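# Refit the band over the carton's corner guard

## Task

Stretch the band around the square carton again so that it passes over the corner guard; at the finish the guard must sit in its proper place and the carton must rest level.

## Robot and tools

The robot has two arms facing each other across a table, left_arm and right_arm, each ending in a two-finger gripper. The names do not match image sides. In the scene frame the origin is the table centre, the table top is at z = +0.020 m and +z is up. left_arm's base is on the +y side at (-0.013, +0.455, +0.119) m and right_arm's is at (+0.055, -0.459, +0.122) m. Printed hand poses, velocities and targets are in the scene frame. Offsets are measured along the axes of each arm's own Hand target. On a gripper, +x runs along the fingers and the fingers open and close along y. end_effector_position is the point between the fingers, 3 to 4 cm behind their tips. Only the last 1.5 cm of each inner finger face is flat.

execute_actions(actions, cameras): actions is a list of up to 15 actions. Each action is a list of up to 15 rows, and each row lasts 1/30 s. A short action repeats its last row to fill out 15 steps, so one action takes 0.5 s. Each row is a single list of 14 numbers in [-1, 1] covering both arms: left dx, dy, dz, rx, ry, rz, opening, then right dx, dy, dz, rx, ry, rz, opening. The six pose numbers are offsets, not poses. They count from that arm's Hand target as it stood when the action began, along that target's own axes. Every row counts from that same start, not from the row before it. 1.0 equals 0.6 m or 180 degrees, and rx, ry, rz form one rotation vector. Sending all zeros re-asks for the current Hand target. opening is absolute: +1 is fully open (0.080 m), -1 is closed, and empty fingers meet near -0.78. Closing from fully open takes at least about 0.6 s. Images come only when cameras asks for them or when actions is an empty list. An empty list also shows the scene number.

move(target, speed, blend, opening_speed, grip_force, blocking, cameras): target is one 14-number row laid out as above, or a list of up to 15 such rows. Every row is an offset from the same starting Hand targets, not from the row before. The gripper travels in a straight line. speed is in m/s from 0.002 to 4.3 (default 0.25), and turning is capped at twice that in rad/s. The whole move is capped at 10 s. blend, in metres, rounds the corners at intermediate targets, and 0 means stop at each one. opening_speed sets how fast the opening changes on the -1..1 scale per second (minimum 0.2). grip_force is the newton limit per finger pad, from 8 to 34, given as one number or one per arm; it stays set until changed. blocking=false returns after about 0.5 s while the move keeps running. The result ends with a move: line. done means the arm is within 8 mm and 2 degrees of its target. off_target means it stopped short. blocked means something stopped it far from its goal, and it then holds still. held means a check withheld steps or the clearance check halted the move. limits=paced means the command was clipped. None of these words tells you whether the gripper is touching anything. Moves do not avoid obstacles or the other arm. Faster moves lag and stray more and hit harder. Don't route a path close past an arm's own base.

wait(seconds 0-10) lets time pass while each arm holds its last command. stop brakes a running move. zoom_image(camera, region [x0,y0,x1,y1], at most 504x504 pixels) enlarges part of the latest image from cam_high, cam_low, cam_left_wrist or cam_right_wrist; each image is 672x504. read_manual gives only licence text. finished_scene(scene) ends the scene for good, so first make sure the band, guard and carton will stay correct without the robot.

Results report each gripper's position (m), quaternion, velocities and Hand target. grip_measured is the finger opening on the command scale and may be off by about 2 mm. Joint positions end with the opening in metres. Joint torques are total drive outputs, and External joint torques estimate outside load. grip_effort_n is motor effort (negative means closing), not pad force. Joint velocities shown as "within noise" means the arm is still. Tool commands lists what is currently being commanded. MOTOR HOT appears at 50 °C, and at 95 °C the arm is held still for 30-60 s or more.

Practical points. Grippers often settle short of or below their target, and they tilt at long reach. After each move, check the result and resend the missing distance as an offset. Orientation commands are clipped to within 32 degrees of the measured orientation. To grip, command an opening about 0.08 below the reading at first contact. To release a push, command the target back past the gripper. To keep one gripper unchanged, resend its present opening, because 0 counts as a command. Contact torque at a joint's limit (waist 17.8, shoulder 22, elbow 20.4, wrist pitch 2.95, wrist yaw 3.26, wrist roll 2.79 N m) stops that arm for 10 s, and very fast joint motion causes an over-speed stop. Things to avoid: any collision between the two arms or grippers, including one closing on the other's fingers; hard hits on the table or fixtures; dropping the band or guard, or letting go while they are moving; strain on the wrist camera cables; and knocking anything off the table, which fails the task. Loose objects may get an occasional small push. Thinking time passes as robot time.

Each tool is called as a command line: name --argument value for each argument, lists and objects as JSON in quotes; but a table of rows of numbers goes row by row, as --pt "numbers of a row", without its own name.

## Session

execute_actions --actions '[]'

Scene clock: 0.00 s.
left_arm: end_effector_position=(-0.2477, +0.1024, +0.2693) grip_measured=+1.000 grip_effort_n=n/a end_effector_quat_wxyz=(+0.376, +0.052, -0.193, -0.905) | right_arm: end_effector_position=(+0.1064, -0.1899, +0.2469) grip_measured=+1.000 grip_effort_n=n/a end_effector_quat_wxyz=(+0.658, +0.178, +0.683, -0.263)
Joint positions: left_arm=[-0.496 1.827 0.527 1.356 0.315 0.383 0.08] | right_arm=[-0.211 1.676 1.339 -1.351 -0.048 1.991 0.08]
Joint velocities: within noise
Joint torques (N m): no reading
External joint torques (N m): no reading
Heat: left arm: hottest wrist pitch 31 °C (+0.0 °C/min); right arm: hottest wrist yaw 28 °C (+0.0 °C/min).
Hand target: left_arm -0.2476, +0.1007, +0.2771; -0.380, -0.044, +0.204, +0.901 | right_arm +0.1079, -0.1875, +0.2497; +0.659, +0.187, +0.681, -0.259
Tool commands: left_gripper/opening=+1.0 right_gripper/opening=+1.0

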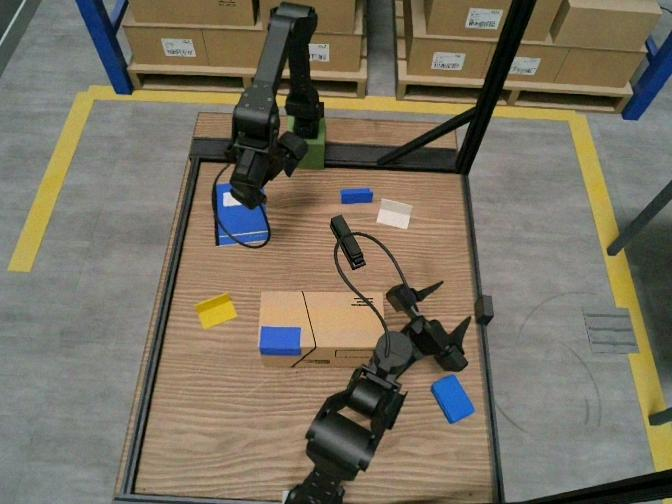

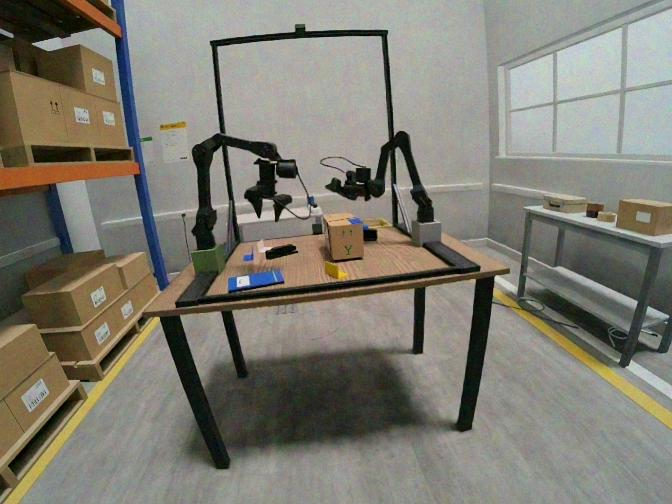

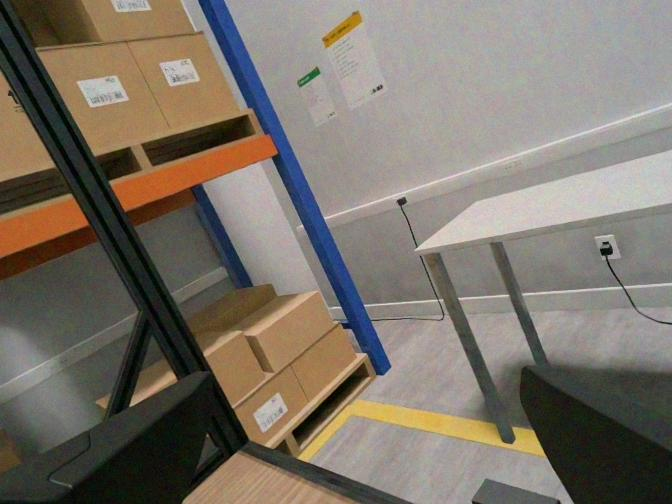

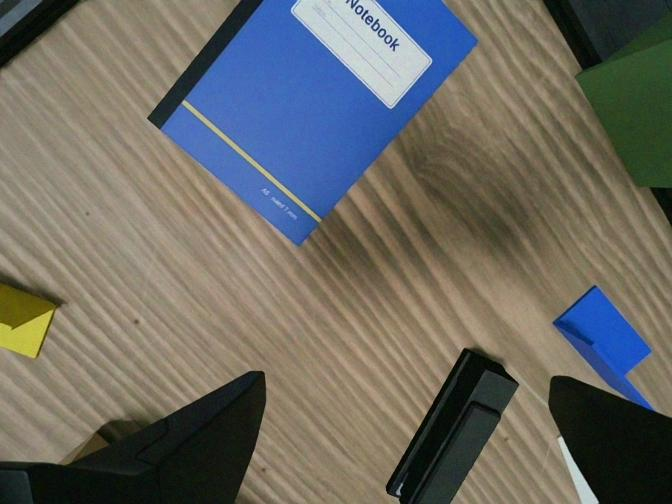

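zoom_image --camera "cam_high" --region '[180, 170, 480, 430]'

zoom_image --camera "cam_low" --region '[220, 190, 460, 300]'

Scaled by 1.680.

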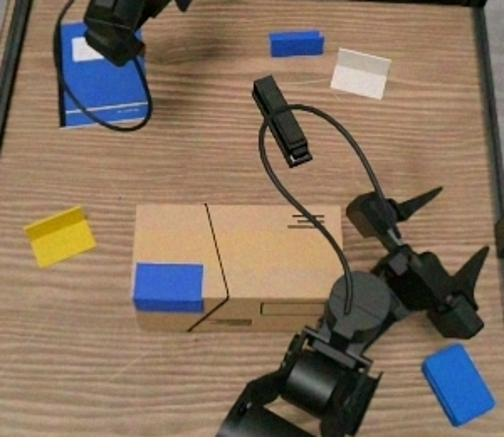

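Scaled by 2.100.

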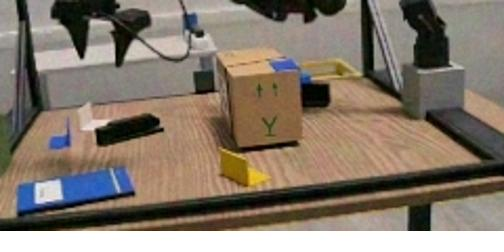

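move --target '[-0.454,0.2535,0.114,-0.178,0.231,0.209,1,0,0,0,0,0,0,1]' --cameras '["all"]'

Scene clock: 41.40 s.
left_arm: end_effector_position=(+0.0318, +0.2199, +0.3685) grip_measured=+1.000 grip_effort_n=-0.2 end_effector_quat_wxyz=(+0.684, +0.185, +0.200, -0.677) | right_arm: end_effector_position=(+0.1064, -0.1899, +0.2469) grip_measured=+1.000 grip_effort_n=-0.7 end_effector_quat_wxyz=(+0.658, +0.178, +0.683, -0.263)
Joint positions: left_arm=[0.374 0.724 0.838 -0.7 0.328 0.191 0.08] | right_arm=[-0.211 1.676 1.339 -1.351 -0.048 1.991 0.08]
Joint torques (N m): left_arm=[0.24 0.03 9.26 1.21 0.28 0.12] | right_arm=[0.03 -6.44 5.4 0.06 0.02 -0.01]
External joint torques (N m): left_arm=[0.26 0.89 2.68 -0.35 0.16 0.12] | right_arm=[0.05 -0.18 -0.04 0 -0.01 -0.02]
Heat: left arm: hottest wrist pitch 35 °C (+5.8 °C/min); right arm: hottest elbow 30 °C (+4.3 °C/min).
Hand target: left_arm +0.0305, +0.2196, +0.3798; +0.684, +0.183, +0.184, -0.682 | right_arm +0.1079, -0.1875, +0.2497; +0.659, +0.187, +0.681, -0.259
Off the commanded pose: left_arm 0.011 m, 2 deg | right_arm 0.004 m, 1 deg.
move: off_target (left_arm)

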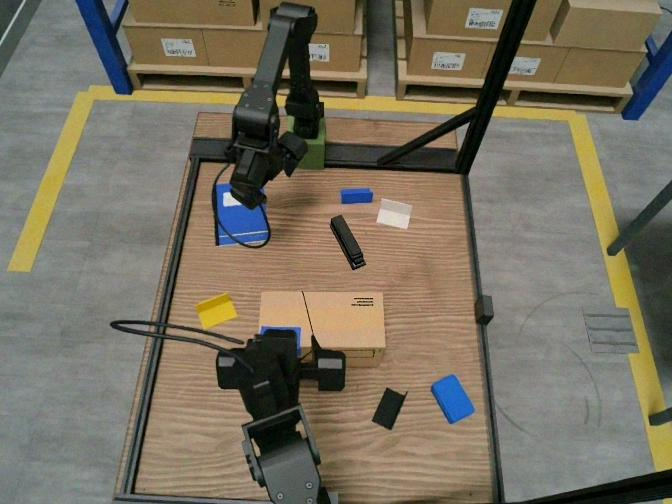

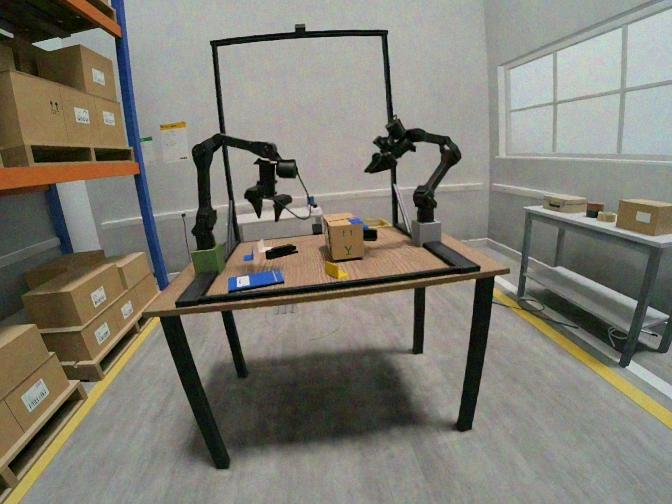

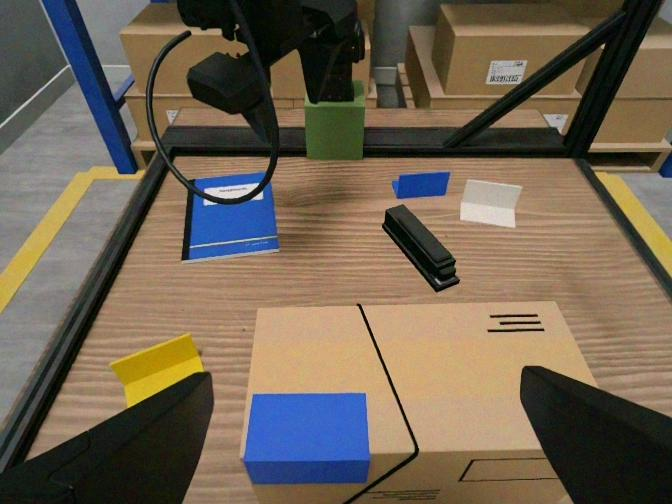

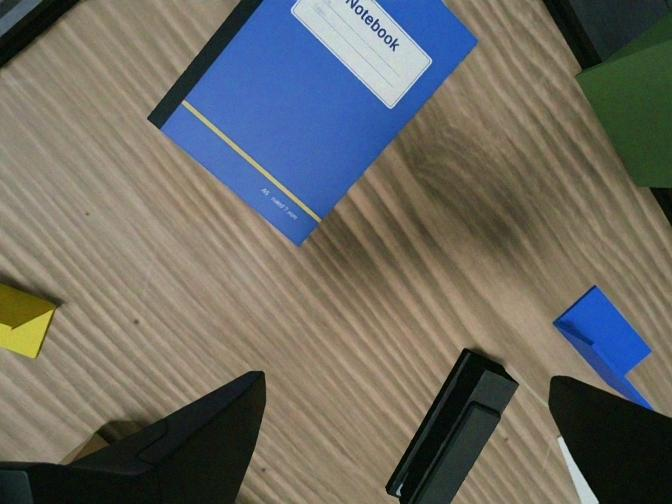

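zoom_image --camera "cam_left_wrist" --region '[220, 280, 620, 504]'

zoom_image --camera "cam_low" --region '[300, 200, 400, 275]'

zoom_image --camera "cam_high" --region '[240, 270, 420, 400]'

Scaled by 1.260.

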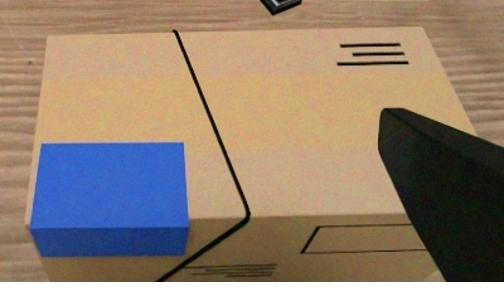

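Scaled by 5.040.

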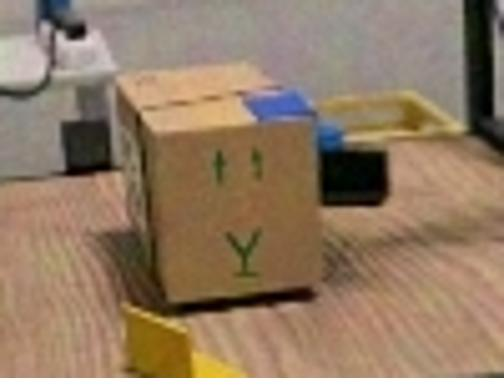

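Scaled by 2.800.

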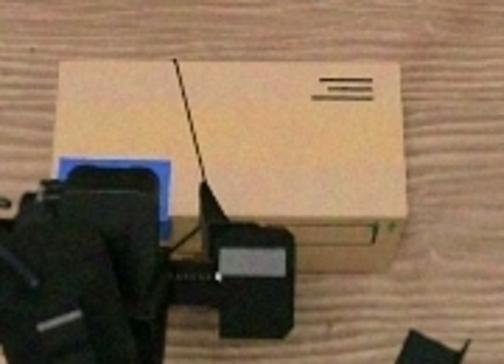

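move --target '[-0.043,-0.467,-0.025,-0.097,0,0.169,1,-0.204,-0.114,-0.054,-0.623,-0.216,0.383,1]' --cameras '["all"]'

zoom_image --camera "cam_high" --region '[240, 270, 420, 400]'

zoom_image --camera "cam_right_wrist" --region '[200, 254, 500, 504]'

zoom_image --camera "cam_left_wrist" --region '[100, 204, 500, 504]'

Scene clock: 69.60 s.
left_arm: end_effector_position=(-0.2476, +0.2502, +0.3750) grip_measured=+1.000 grip_effort_n=-0.2 end_effector_quat_wxyz=(+0.795, +0.114, +0.252, -0.539) | right_arm: end_effector_position=(+0.0480, -0.2120, +0.3761) grip_measured=+1.000 grip_effort_n=-1.2 end_effector_quat_wxyz=(+0.681, -0.193, +0.188, +0.681)
Joint positions: left_arm=[-1.297 1.674 1.578 -1.565 -1.018 -1.783 0.08] | right_arm=[0.069 0.734 0.848 -0.662 0.058 0.027 0.08]
Joint torques (N m): left_arm=[-0.15 -4.27 7.56 -0.21 -0.57 -0.19] | right_arm=[-0.28 -1.96 4.78 2.87 -0.15 -0.13]
External joint torques (N m): left_arm=[-0.15 1.95 2.14 -0.36 -0.01 -0.19] | right_arm=[-0.3 -0.97 -1.96 1.21 -0.17 -0.13]
Heat: left arm: hottest wrist pitch 35 °C (+2.0 °C/min); right arm: hottest elbow 31 °C (+3.0 °C/min).
Hand target: left_arm -0.2498, +0.2488, +0.3799; +0.858, +0.120, +0.230, -0.444 | right_arm +0.0488, -0.2120, +0.3786; +0.683, -0.183, +0.184, +0.683
Off the commanded pose: left_arm 0.006 m, 13 deg | right_arm 0.003 m, 1 deg.
joint sent to its limit (left arm) — joint 4 (wrist pitch), lower limit. The joint targets are off in position and orientation.
move: off_target (left_arm)

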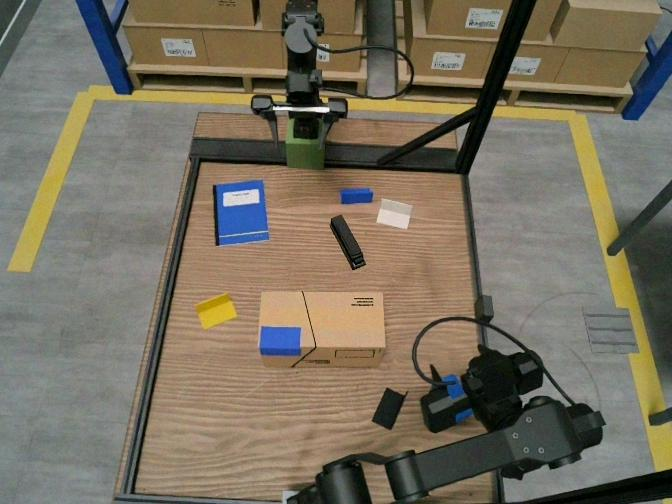

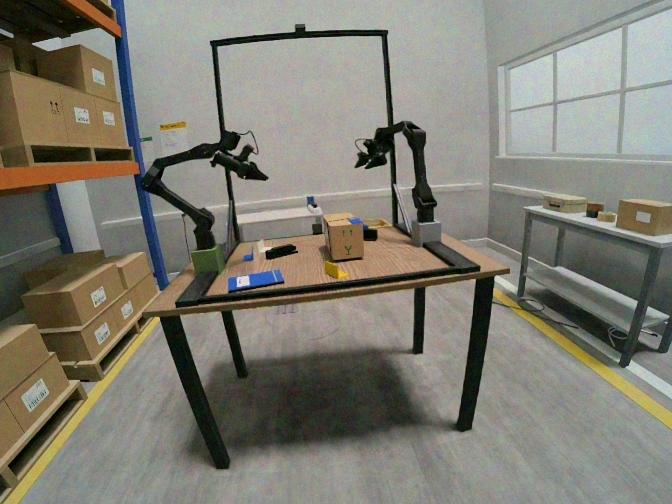

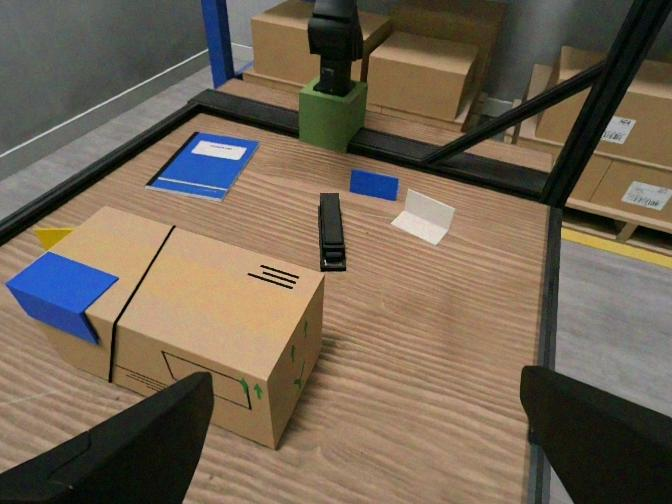

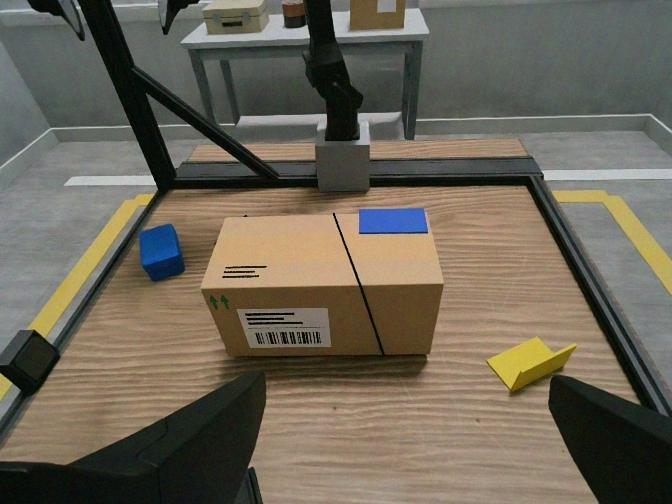

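Scaled by 2.800.

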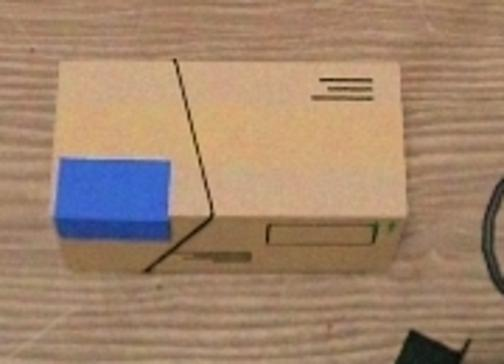

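Scaled by 1.680.

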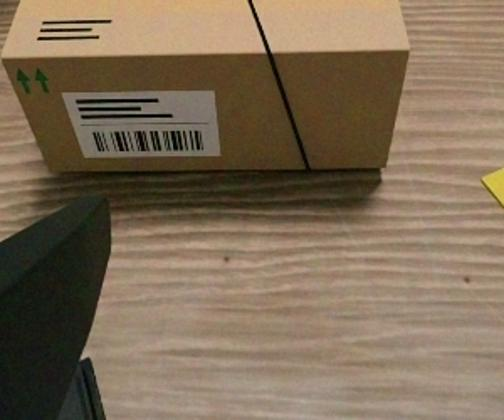

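Scaled by 1.260.

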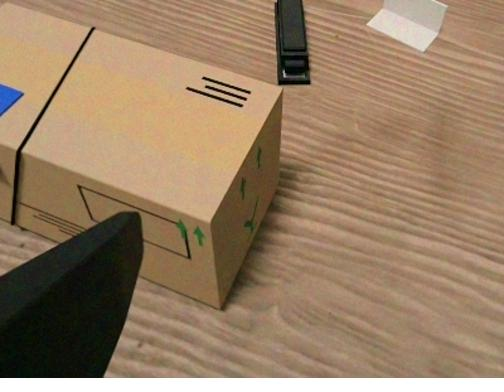

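move --target '[0.392,0.269,0.0727,0.159,0.2415,-0.1226,-0.2,0,0,0,0,0,0,1]' --cameras '["all"]'

zoom_image --camera "cam_right_wrist" --region '[180, 120, 500, 380]'

Scene clock: 105.10 s.
left_arm: end_effector_position=(+0.0114, +0.1627, +0.2935) grip_measured=-0.196 grip_effort_n=-18.4 end_effector_quat_wxyz=(+0.557, +0.433, +0.441, -0.555) | right_arm: end_effector_position=(+0.0480, -0.2120, +0.3761) grip_measured=+1.000 grip_effort_n=-0.7 end_effector_quat_wxyz=(+0.681, -0.193, +0.188, +0.681)
Joint positions: left_arm=[0.079 1.458 1.3 -1.175 0.028 0.085 0.026] | right_arm=[0.069 0.734 0.848 -0.662 0.058 0.027 0.08]
Joint torques (N m): left_arm=[0.18 -3.49 8.42 0.42 0.12 0.14] | right_arm=[-0.25 -1.96 4.75 2.86 -0.15 -0.13]
External joint torques (N m): left_arm=[0.15 1.74 2.3 -0.32 0.11 0.14] | right_arm=[-0.23 -0.98 -1.93 1.22 -0.18 -0.13]
Heat: left arm: hottest wrist pitch 33 °C (-3.0 °C/min); right arm: hottest wrist pitch 35 °C (+12.2 °C/min).
Hand target: left_arm +0.0122, +0.1577, +0.3002; +0.561, +0.430, +0.430, -0.561 | right_arm +0.0488, -0.2120, +0.3786; +0.683, -0.183, +0.184, +0.683
Off the commanded pose: left_arm 0.008 m, 1 deg | right_arm 0.003 m, 1 deg.
move: done

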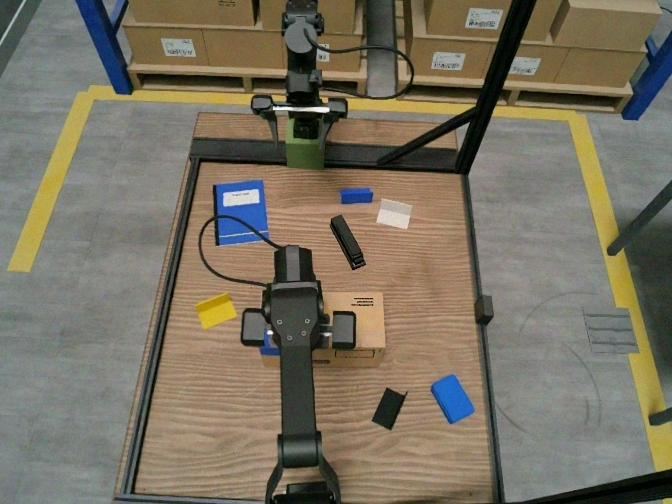

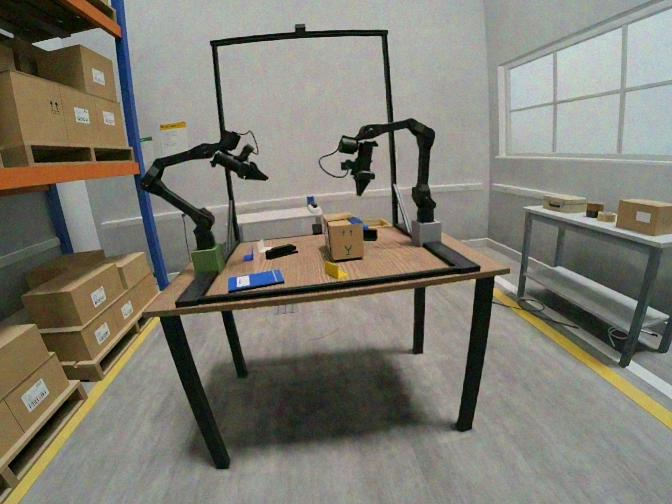

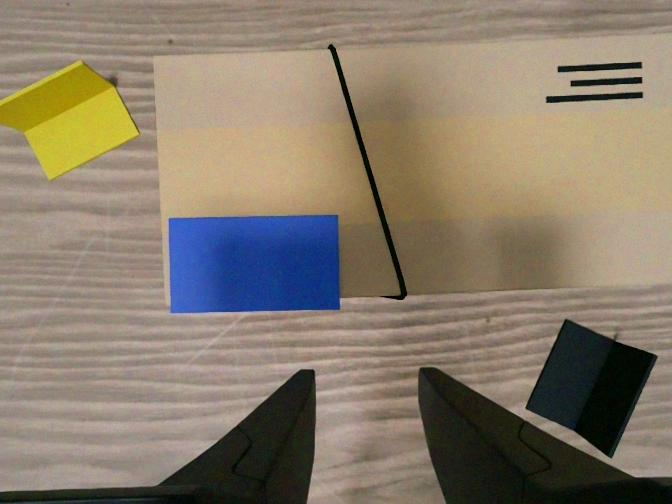

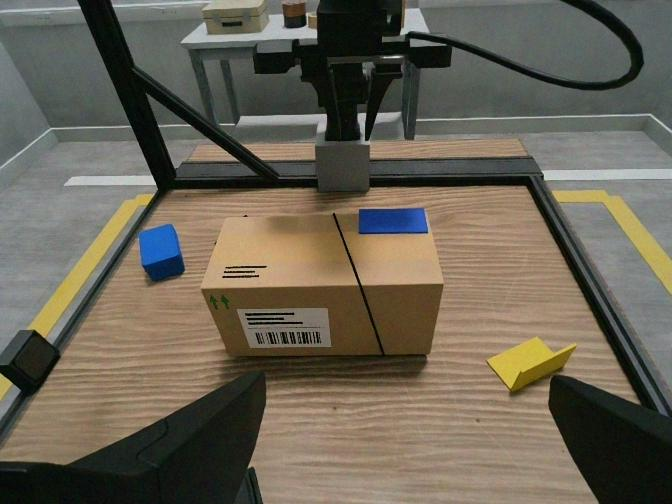

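Scaled by 1.575.

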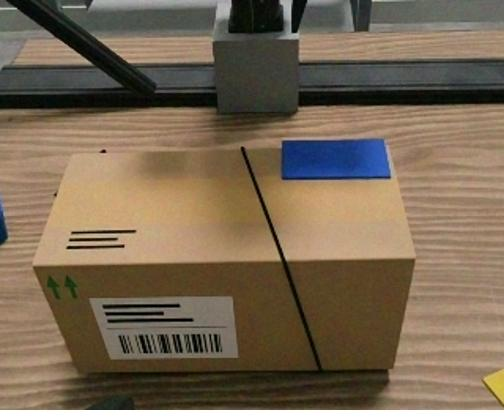

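move --target '[0.1424,-0.039,0.0067,0,0,0,-0.2,0,0,0,0,0,0,1]' --speed 0.15 --cameras '["cam_left_wrist","cam_right_wrist"]'

zoom_image --camera "cam_right_wrist" --region '[200, 140, 460, 300]'

Scene clock: 122.30 s.
left_arm: end_effector_position=(-0.0143, +0.1328, +0.2204) grip_measured=-0.196 grip_effort_n=-18.8 end_effector_quat_wxyz=(+0.556, +0.430, +0.433, -0.564) | right_arm: end_effector_position=(+0.0480, -0.2120, +0.3761) grip_measured=+1.000 grip_effort_n=-1.2 end_effector_quat_wxyz=(+0.681, -0.193, +0.188, +0.681)
Joint positions: left_arm=[-0.018 1.571 1.111 -0.853 0.012 0.004 0.026] | right_arm=[0.069 0.734 0.848 -0.662 0.058 0.027 0.08]
Joint torques (N m): left_arm=[-0.07 -4.24 4.79 1.28 -0.17 -0.12] | right_arm=[-0.23 -1.98 4.69 2.87 -0.15 -0.12]
External joint torques (N m): left_arm=[-0.07 1.75 -1.2 0.53 -0.17 -0.12] | right_arm=[-0.24 -1.03 -2 1.23 -0.16 -0.13]
Heat: left arm: hottest wrist pitch 32 °C (-4.0 °C/min); right arm: hottest wrist pitch 37 °C (+14.2 °C/min).
Hand target: left_arm -0.0113, +0.1317, +0.2187; +0.561, +0.430, +0.430, -0.561 | right_arm +0.0488, -0.2120, +0.3786; +0.683, -0.183, +0.184, +0.683
Off the commanded pose: left_arm 0.004 m, 1 deg | right_arm 0.003 m, 1 deg.
move: done
Images, in order (width x height): cam_left_wrist 672x504, cam_right_wrist 672x504.

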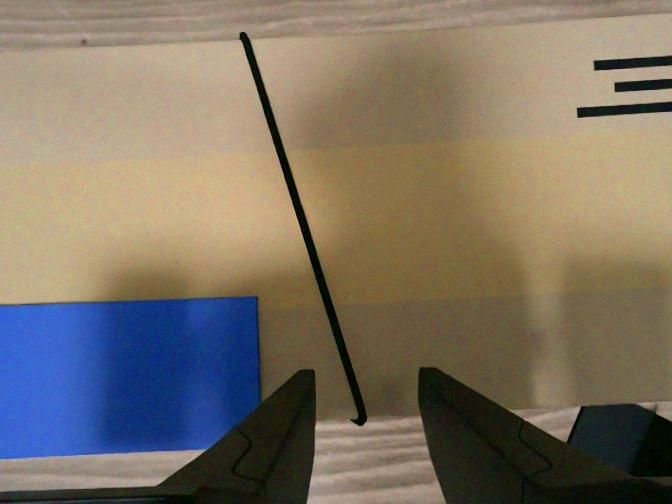

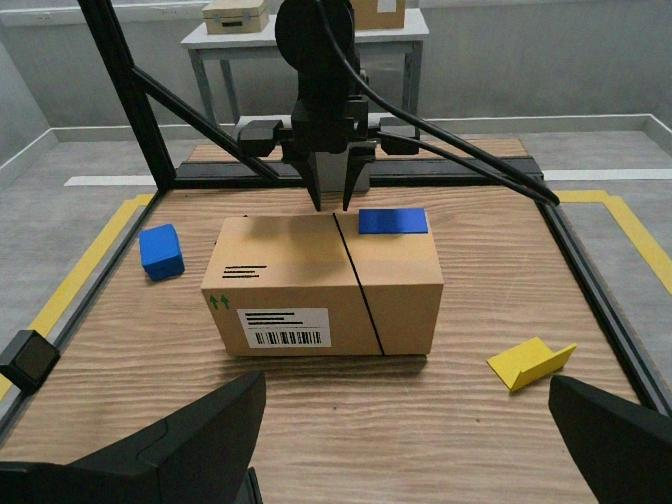

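Scaled by 1.938.

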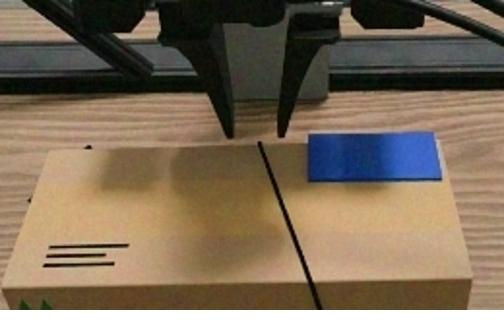

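move --target '[0.0251,0.0033,-0.0223,0,0,0,-0.2,0,0,0,0,0,0,1]' --speed 0.04 --cameras '["cam_left_wrist","cam_right_wrist"]'

zoom_image --camera "cam_right_wrist" --region '[200, 140, 460, 300]'

Scene clock: 131.37 s.
left_arm: end_effector_position=(-0.0134, +0.1403, +0.2015) grip_measured=-0.196 grip_effort_n=-18.4 end_effector_quat_wxyz=(+0.556, +0.430, +0.435, -0.562) | right_arm: end_effector_position=(+0.0480, -0.2120, +0.3761) grip_measured=+1.000 grip_effort_n=-0.7 end_effector_quat_wxyz=(+0.681, -0.193, +0.188, +0.681)
Joint positions: left_arm=[-0.014 1.565 1.028 -0.781 0.012 0.004 0.026] | right_arm=[0.069 0.734 0.848 -0.662 0.058 0.027 0.08]
Joint torques (N m): left_arm=[0.37 -5.06 4.01 1.39 -0.1 0.12] | right_arm=[-0.23 -1.97 4.74 2.87 -0.15 -0.11]
External joint torques (N m): left_arm=[0.34 0.78 -1.88 0.64 -0.1 0.12] | right_arm=[-0.22 -1.02 -1.92 1.24 -0.17 -0.12]
Heat: left arm: hottest wrist pitch 34 °C (-1.0 °C/min); right arm: hottest wrist pitch 38 °C (+12.1 °C/min).
Hand target: left_arm -0.0093, +0.1407, +0.2007; +0.561, +0.430, +0.430, -0.561 | right_arm +0.0488, -0.2120, +0.3786; +0.683, -0.183, +0.184, +0.683
Off the commanded pose: left_arm 0.004 m, 1 deg | right_arm 0.003 m, 1 deg.
move: done
Images, in order (width x height): cam_left_wrist 672x504, cam_right_wrist 672x504.

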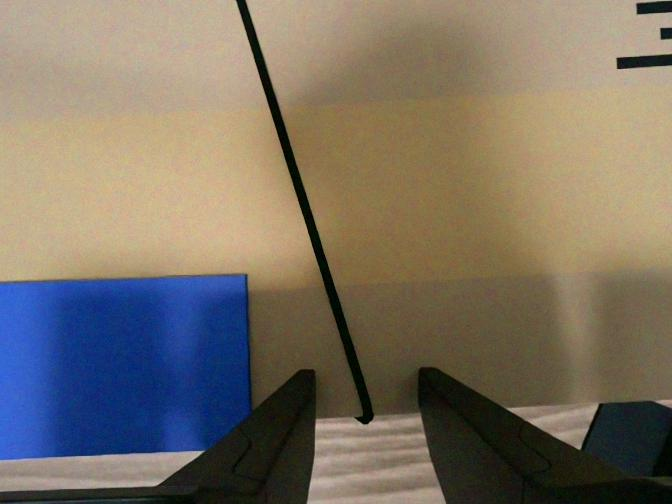

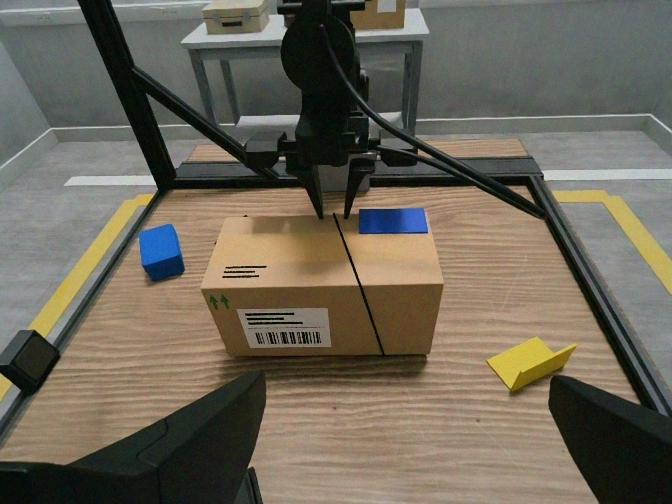

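Scaled by 1.938.

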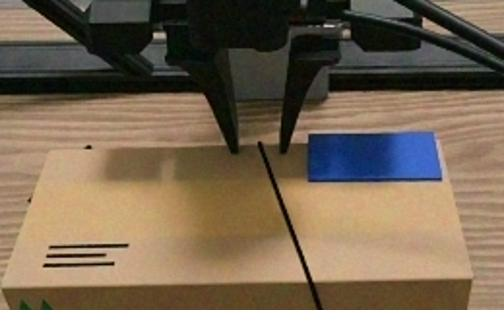

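move --target '[0.0085,0.005,-0.0022,0,0,0,-0.2,0,0,0,0,0,0,1]' --speed 0.03 --cameras '["cam_left_wrist","cam_right_wrist"]'

zoom_image --camera "cam_right_wrist" --region '[280, 170, 400, 250]'

zoom_image --camera "cam_left_wrist" --region '[270, 300, 470, 450]'

Scene clock: 137.10 s.
left_arm: end_effector_position=(-0.0126, +0.1408, +0.2004) grip_measured=-0.196 grip_effort_n=-18.4 end_effector_quat_wxyz=(+0.556, +0.428, +0.434, -0.566) | right_arm: end_effector_position=(+0.0480, -0.2120, +0.3761) grip_measured=+1.000 grip_effort_n=-1.2 end_effector_quat_wxyz=(+0.681, -0.193, +0.188, +0.681)
Joint positions: left_arm=[-0.008 1.559 1.016 -0.767 0.019 0.013 0.026] | right_arm=[0.069 0.734 0.848 -0.662 0.058 0.027 0.08]
Joint torques (N m): left_arm=[0.75 -3.76 3.63 1.98 -0.27 0.14] | right_arm=[-0.29 -1.97 4.72 2.86 -0.15 -0.13]
External joint torques (N m): left_arm=[0.74 2.04 -2.29 1.21 -0.27 0.14] | right_arm=[-0.29 -1.07 -1.91 1.23 -0.17 -0.14]
Heat: left arm: hottest wrist pitch 34 °C (+0.0 °C/min); right arm: hottest wrist pitch 38 °C (+10.2 °C/min).
Hand target: left_arm -0.0063, +0.1406, +0.1955; +0.561, +0.430, +0.430, -0.561 | right_arm +0.0488, -0.2120, +0.3786; +0.683, -0.183, +0.184, +0.683
Off the commanded pose: left_arm 0.008 m, 1 deg | right_arm 0.003 m, 1 deg.
move: done
Images, in order (width x height): cam_left_wrist 672x504, cam_right_wrist 672x504.

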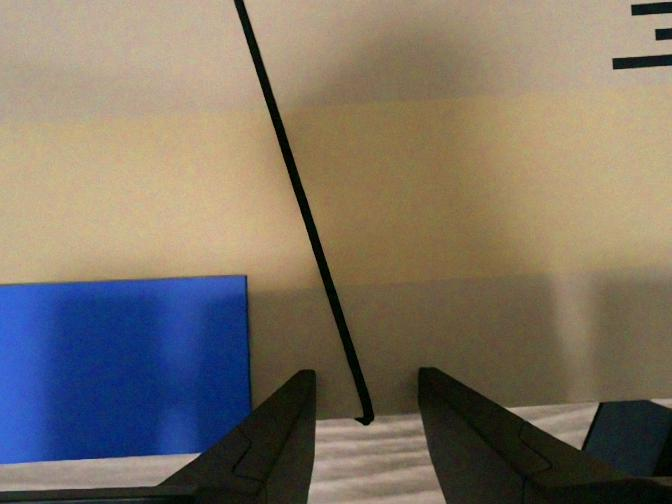

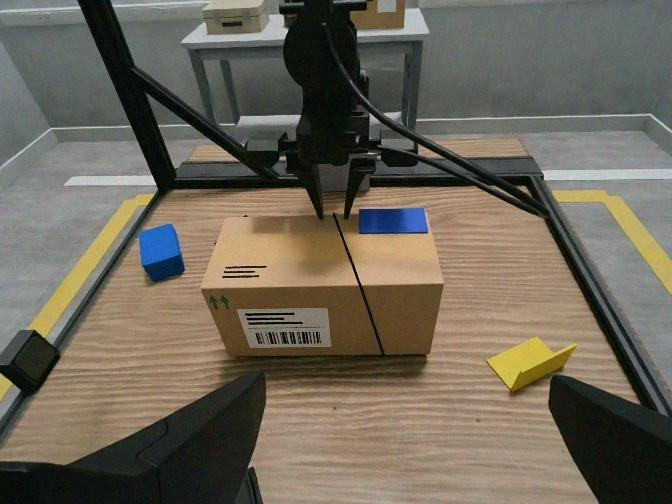

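Scaled by 4.200.

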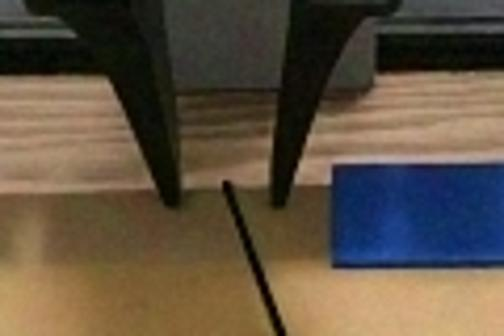

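Scaled by 2.520.

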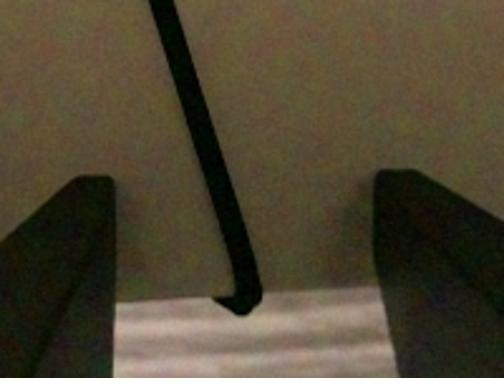

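move --target '[0,0,0,0,0,0,-1,0,0,0,0,0,0,1]' --opening_speed 0.6 --cameras '["cam_left_wrist","cam_right_wrist"]'

zoom_image --camera "cam_left_wrist" --region '[270, 300, 470, 450]'

Scene clock: 143.77 s.
left_arm: end_effector_position=(-0.0102, +0.1395, +0.2008) grip_measured=-0.770 grip_effort_n=-37.0 end_effector_quat_wxyz=(+0.559, +0.426, +0.432, -0.565) | right_arm: end_effector_position=(+0.0480, -0.2120, +0.3761) grip_measured=+1.000 grip_effort_n=-1.2 end_effector_quat_wxyz=(+0.681, -0.193, +0.188, +0.681)
Joint positions: left_arm=[-0.002 1.559 1.016 -0.761 0.016 0.015 0] | right_arm=[0.069 0.734 0.848 -0.662 0.058 0.027 0.08]
Joint torques (N m): left_arm=[0.18 -3.74 3.58 1.48 -0.13 0.13] | right_arm=[-0.26 -2.02 4.75 2.86 -0.15 -0.13]
External joint torques (N m): left_arm=[0.19 2.1 -2.34 0.71 -0.14 0.13] | right_arm=[-0.28 -1.06 -1.9 1.24 -0.16 -0.13]
Heat: left arm: hottest wrist pitch 35 °C (+1.0 °C/min); right arm: hottest wrist pitch 39 °C (+9.0 °C/min).
Hand target: left_arm -0.0063, +0.1406, +0.1955; +0.561, +0.430, +0.430, -0.561 | right_arm +0.0488, -0.2120, +0.3786; +0.683, -0.183, +0.184, +0.683
Off the commanded pose: left_arm 0.007 m, 1 deg | right_arm 0.003 m, 1 deg.
move: done
Images, in order (width x height): cam_left_wrist 672x504, cam_right_wrist 672x504.

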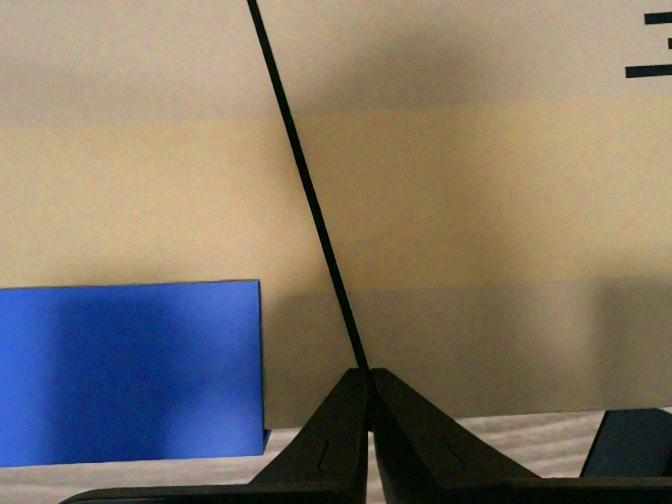

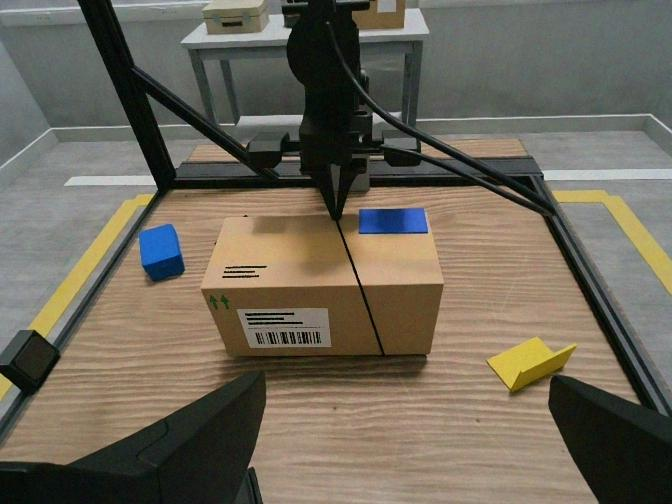

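Scaled by 2.520.

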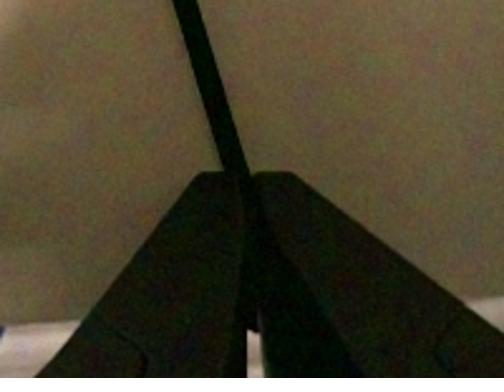

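move --target '[-0.0483,0,0.013,0,0,0,-1,0,0,0,0,0,0,1]' --speed 0.06 --cameras '["cam_left_wrist","cam_right_wrist"]'

zoom_image --camera "cam_right_wrist" --region '[180, 140, 480, 380]'

Scene clock: 148.20 s.
left_arm: end_effector_position=(-0.0025, +0.1464, +0.2125) grip_measured=-0.772 grip_effort_n=-29.1 end_effector_quat_wxyz=(+0.559, +0.438, +0.445, -0.546) | right_arm: end_effector_position=(+0.0480, -0.2120, +0.3761) grip_measured=+1.000 grip_effort_n=-1.2 end_effector_quat_wxyz=(+0.681, -0.193, +0.188, +0.681)
Joint positions: left_arm=[0.015 1.554 1.07 -0.864 -0.001 0.015 0] | right_arm=[0.069 0.734 0.848 -0.662 0.058 0.027 0.08]
Joint torques (N m): left_arm=[-0.32 -6.55 8.29 -0.04 0.1 0.08] | right_arm=[-0.29 -1.99 4.72 2.87 -0.16 -0.12]
External joint torques (N m): left_arm=[-0.32 -0.78 2.37 -0.75 0.11 0.08] | right_arm=[-0.3 -1.05 -1.94 1.24 -0.17 -0.13]
Heat: left arm: hottest wrist pitch 35 °C (+2.0 °C/min); right arm: hottest wrist pitch 39 °C (+7.1 °C/min).
Hand target: left_arm -0.0063, +0.1406, +0.2255; +0.561, +0.430, +0.430, -0.561 | right_arm +0.0488, -0.2120, +0.3786; +0.683, -0.183, +0.184, +0.683
Off the commanded pose: left_arm 0.015 m, 3 deg | right_arm 0.003 m, 1 deg.
move: off_target (left_arm)
Images, in order (width x height): cam_left_wrist 672x504, cam_right_wrist 672x504.

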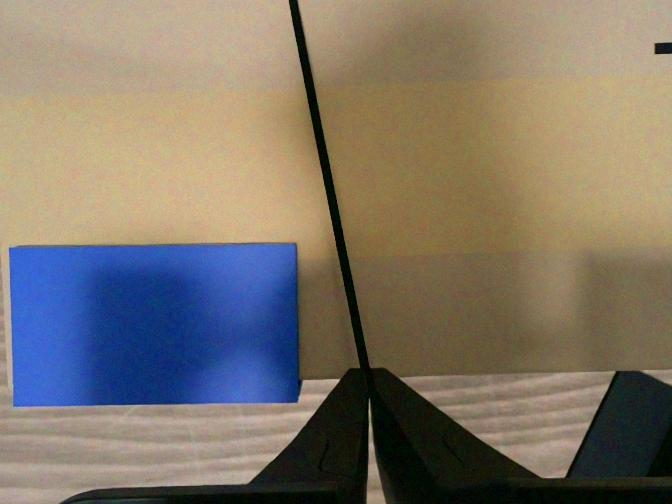

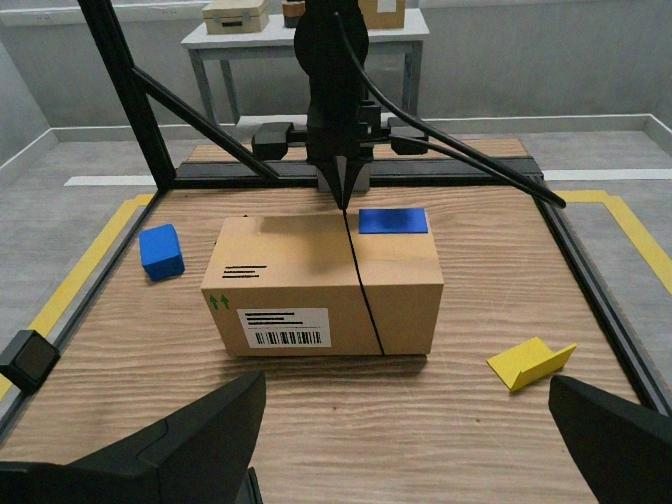

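Scaled by 1.680.

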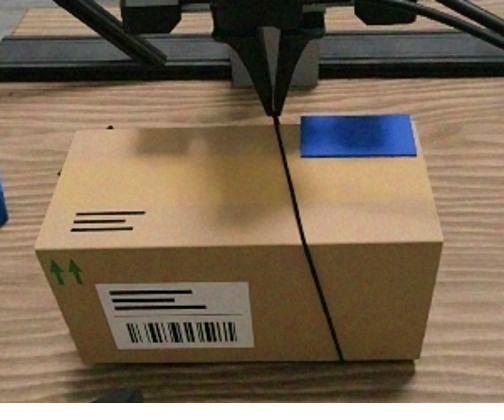

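move --pt "-0.02 0.0 0.0054 0 0 0 -1 0 0 0 0 0 0 1" --pt "-0.02 0.118 0.0054 0 0 0 -1 0 0 0 0 0 0 1" --speed 0.08 --blend 0.01 --cameras '["cam_left_wrist","cam_right_wrist"]'

zoom_image --camera "cam_right_wrist" --region '[180, 140, 480, 380]'

Scene clock: 155.70 s.
left_arm: end_effector_position=(+0.0580, +0.1460, +0.2282) grip_measured=-0.772 grip_effort_n=-28.1 end_effector_quat_wxyz=(+0.550, +0.434, +0.442, -0.560) | right_arm: end_effector_position=(+0.0480, -0.2120, +0.3761) grip_measured=+1.000 grip_effort_n=-0.7 end_effector_quat_wxyz=(+0.681, -0.193, +0.188, +0.681)
Joint positions: left_arm=[0.245 1.573 1.15 -0.925 0.079 0.257 0] | right_arm=[0.069 0.734 0.848 -0.662 0.058 0.027 0.08]
Joint torques (N m): left_arm=[0.56 -4.87 8.87 0.15 -0.03 0.15] | right_arm=[-0.31 -1.97 4.78 2.86 -0.15 -0.13]
External joint torques (N m): left_arm=[0.54 1.13 2.92 -0.52 -0.08 0.15] | right_arm=[-0.31 -0.98 -1.9 1.23 -0.18 -0.13]
Heat: left arm: hottest wrist pitch 34 °C (+1.0 °C/min); right arm: hottest wrist pitch 39 °C (+6.0 °C/min).
Hand target: left_arm +0.0645, +0.1405, +0.2379; +0.561, +0.430, +0.430, -0.561 | right_arm +0.0488, -0.2120, +0.3786; +0.683, -0.183, +0.184, +0.683
Off the commanded pose: left_arm 0.013 m, 2 deg | right_arm 0.003 m, 1 deg.
move: off_target (left_arm); blend cut to 0.0063 m at target 1
Images, in order (width x height): cam_left_wrist 672x504, cam_right_wrist 672x504.

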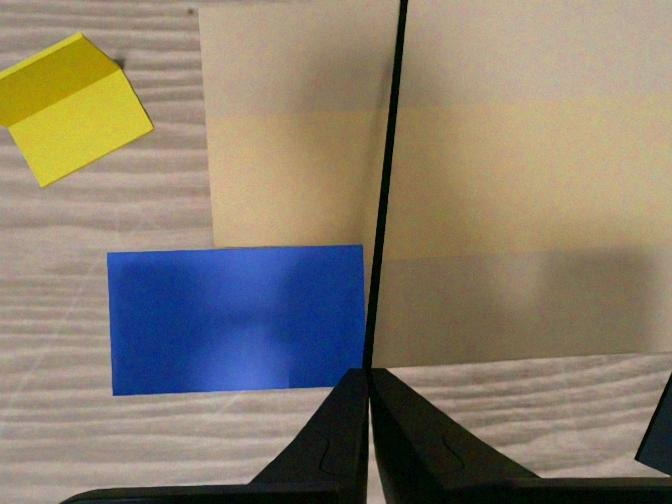

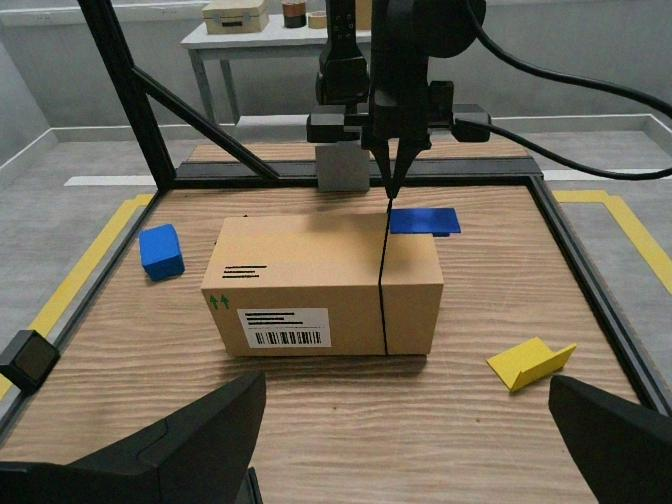

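Scaled by 1.680.

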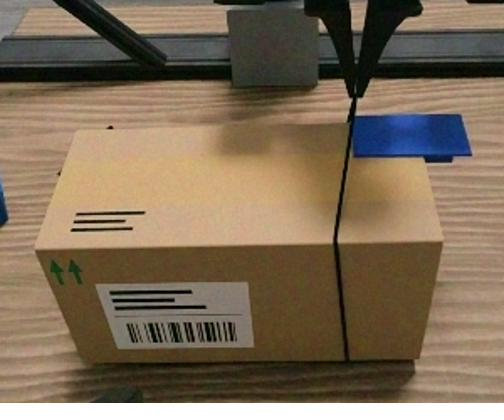

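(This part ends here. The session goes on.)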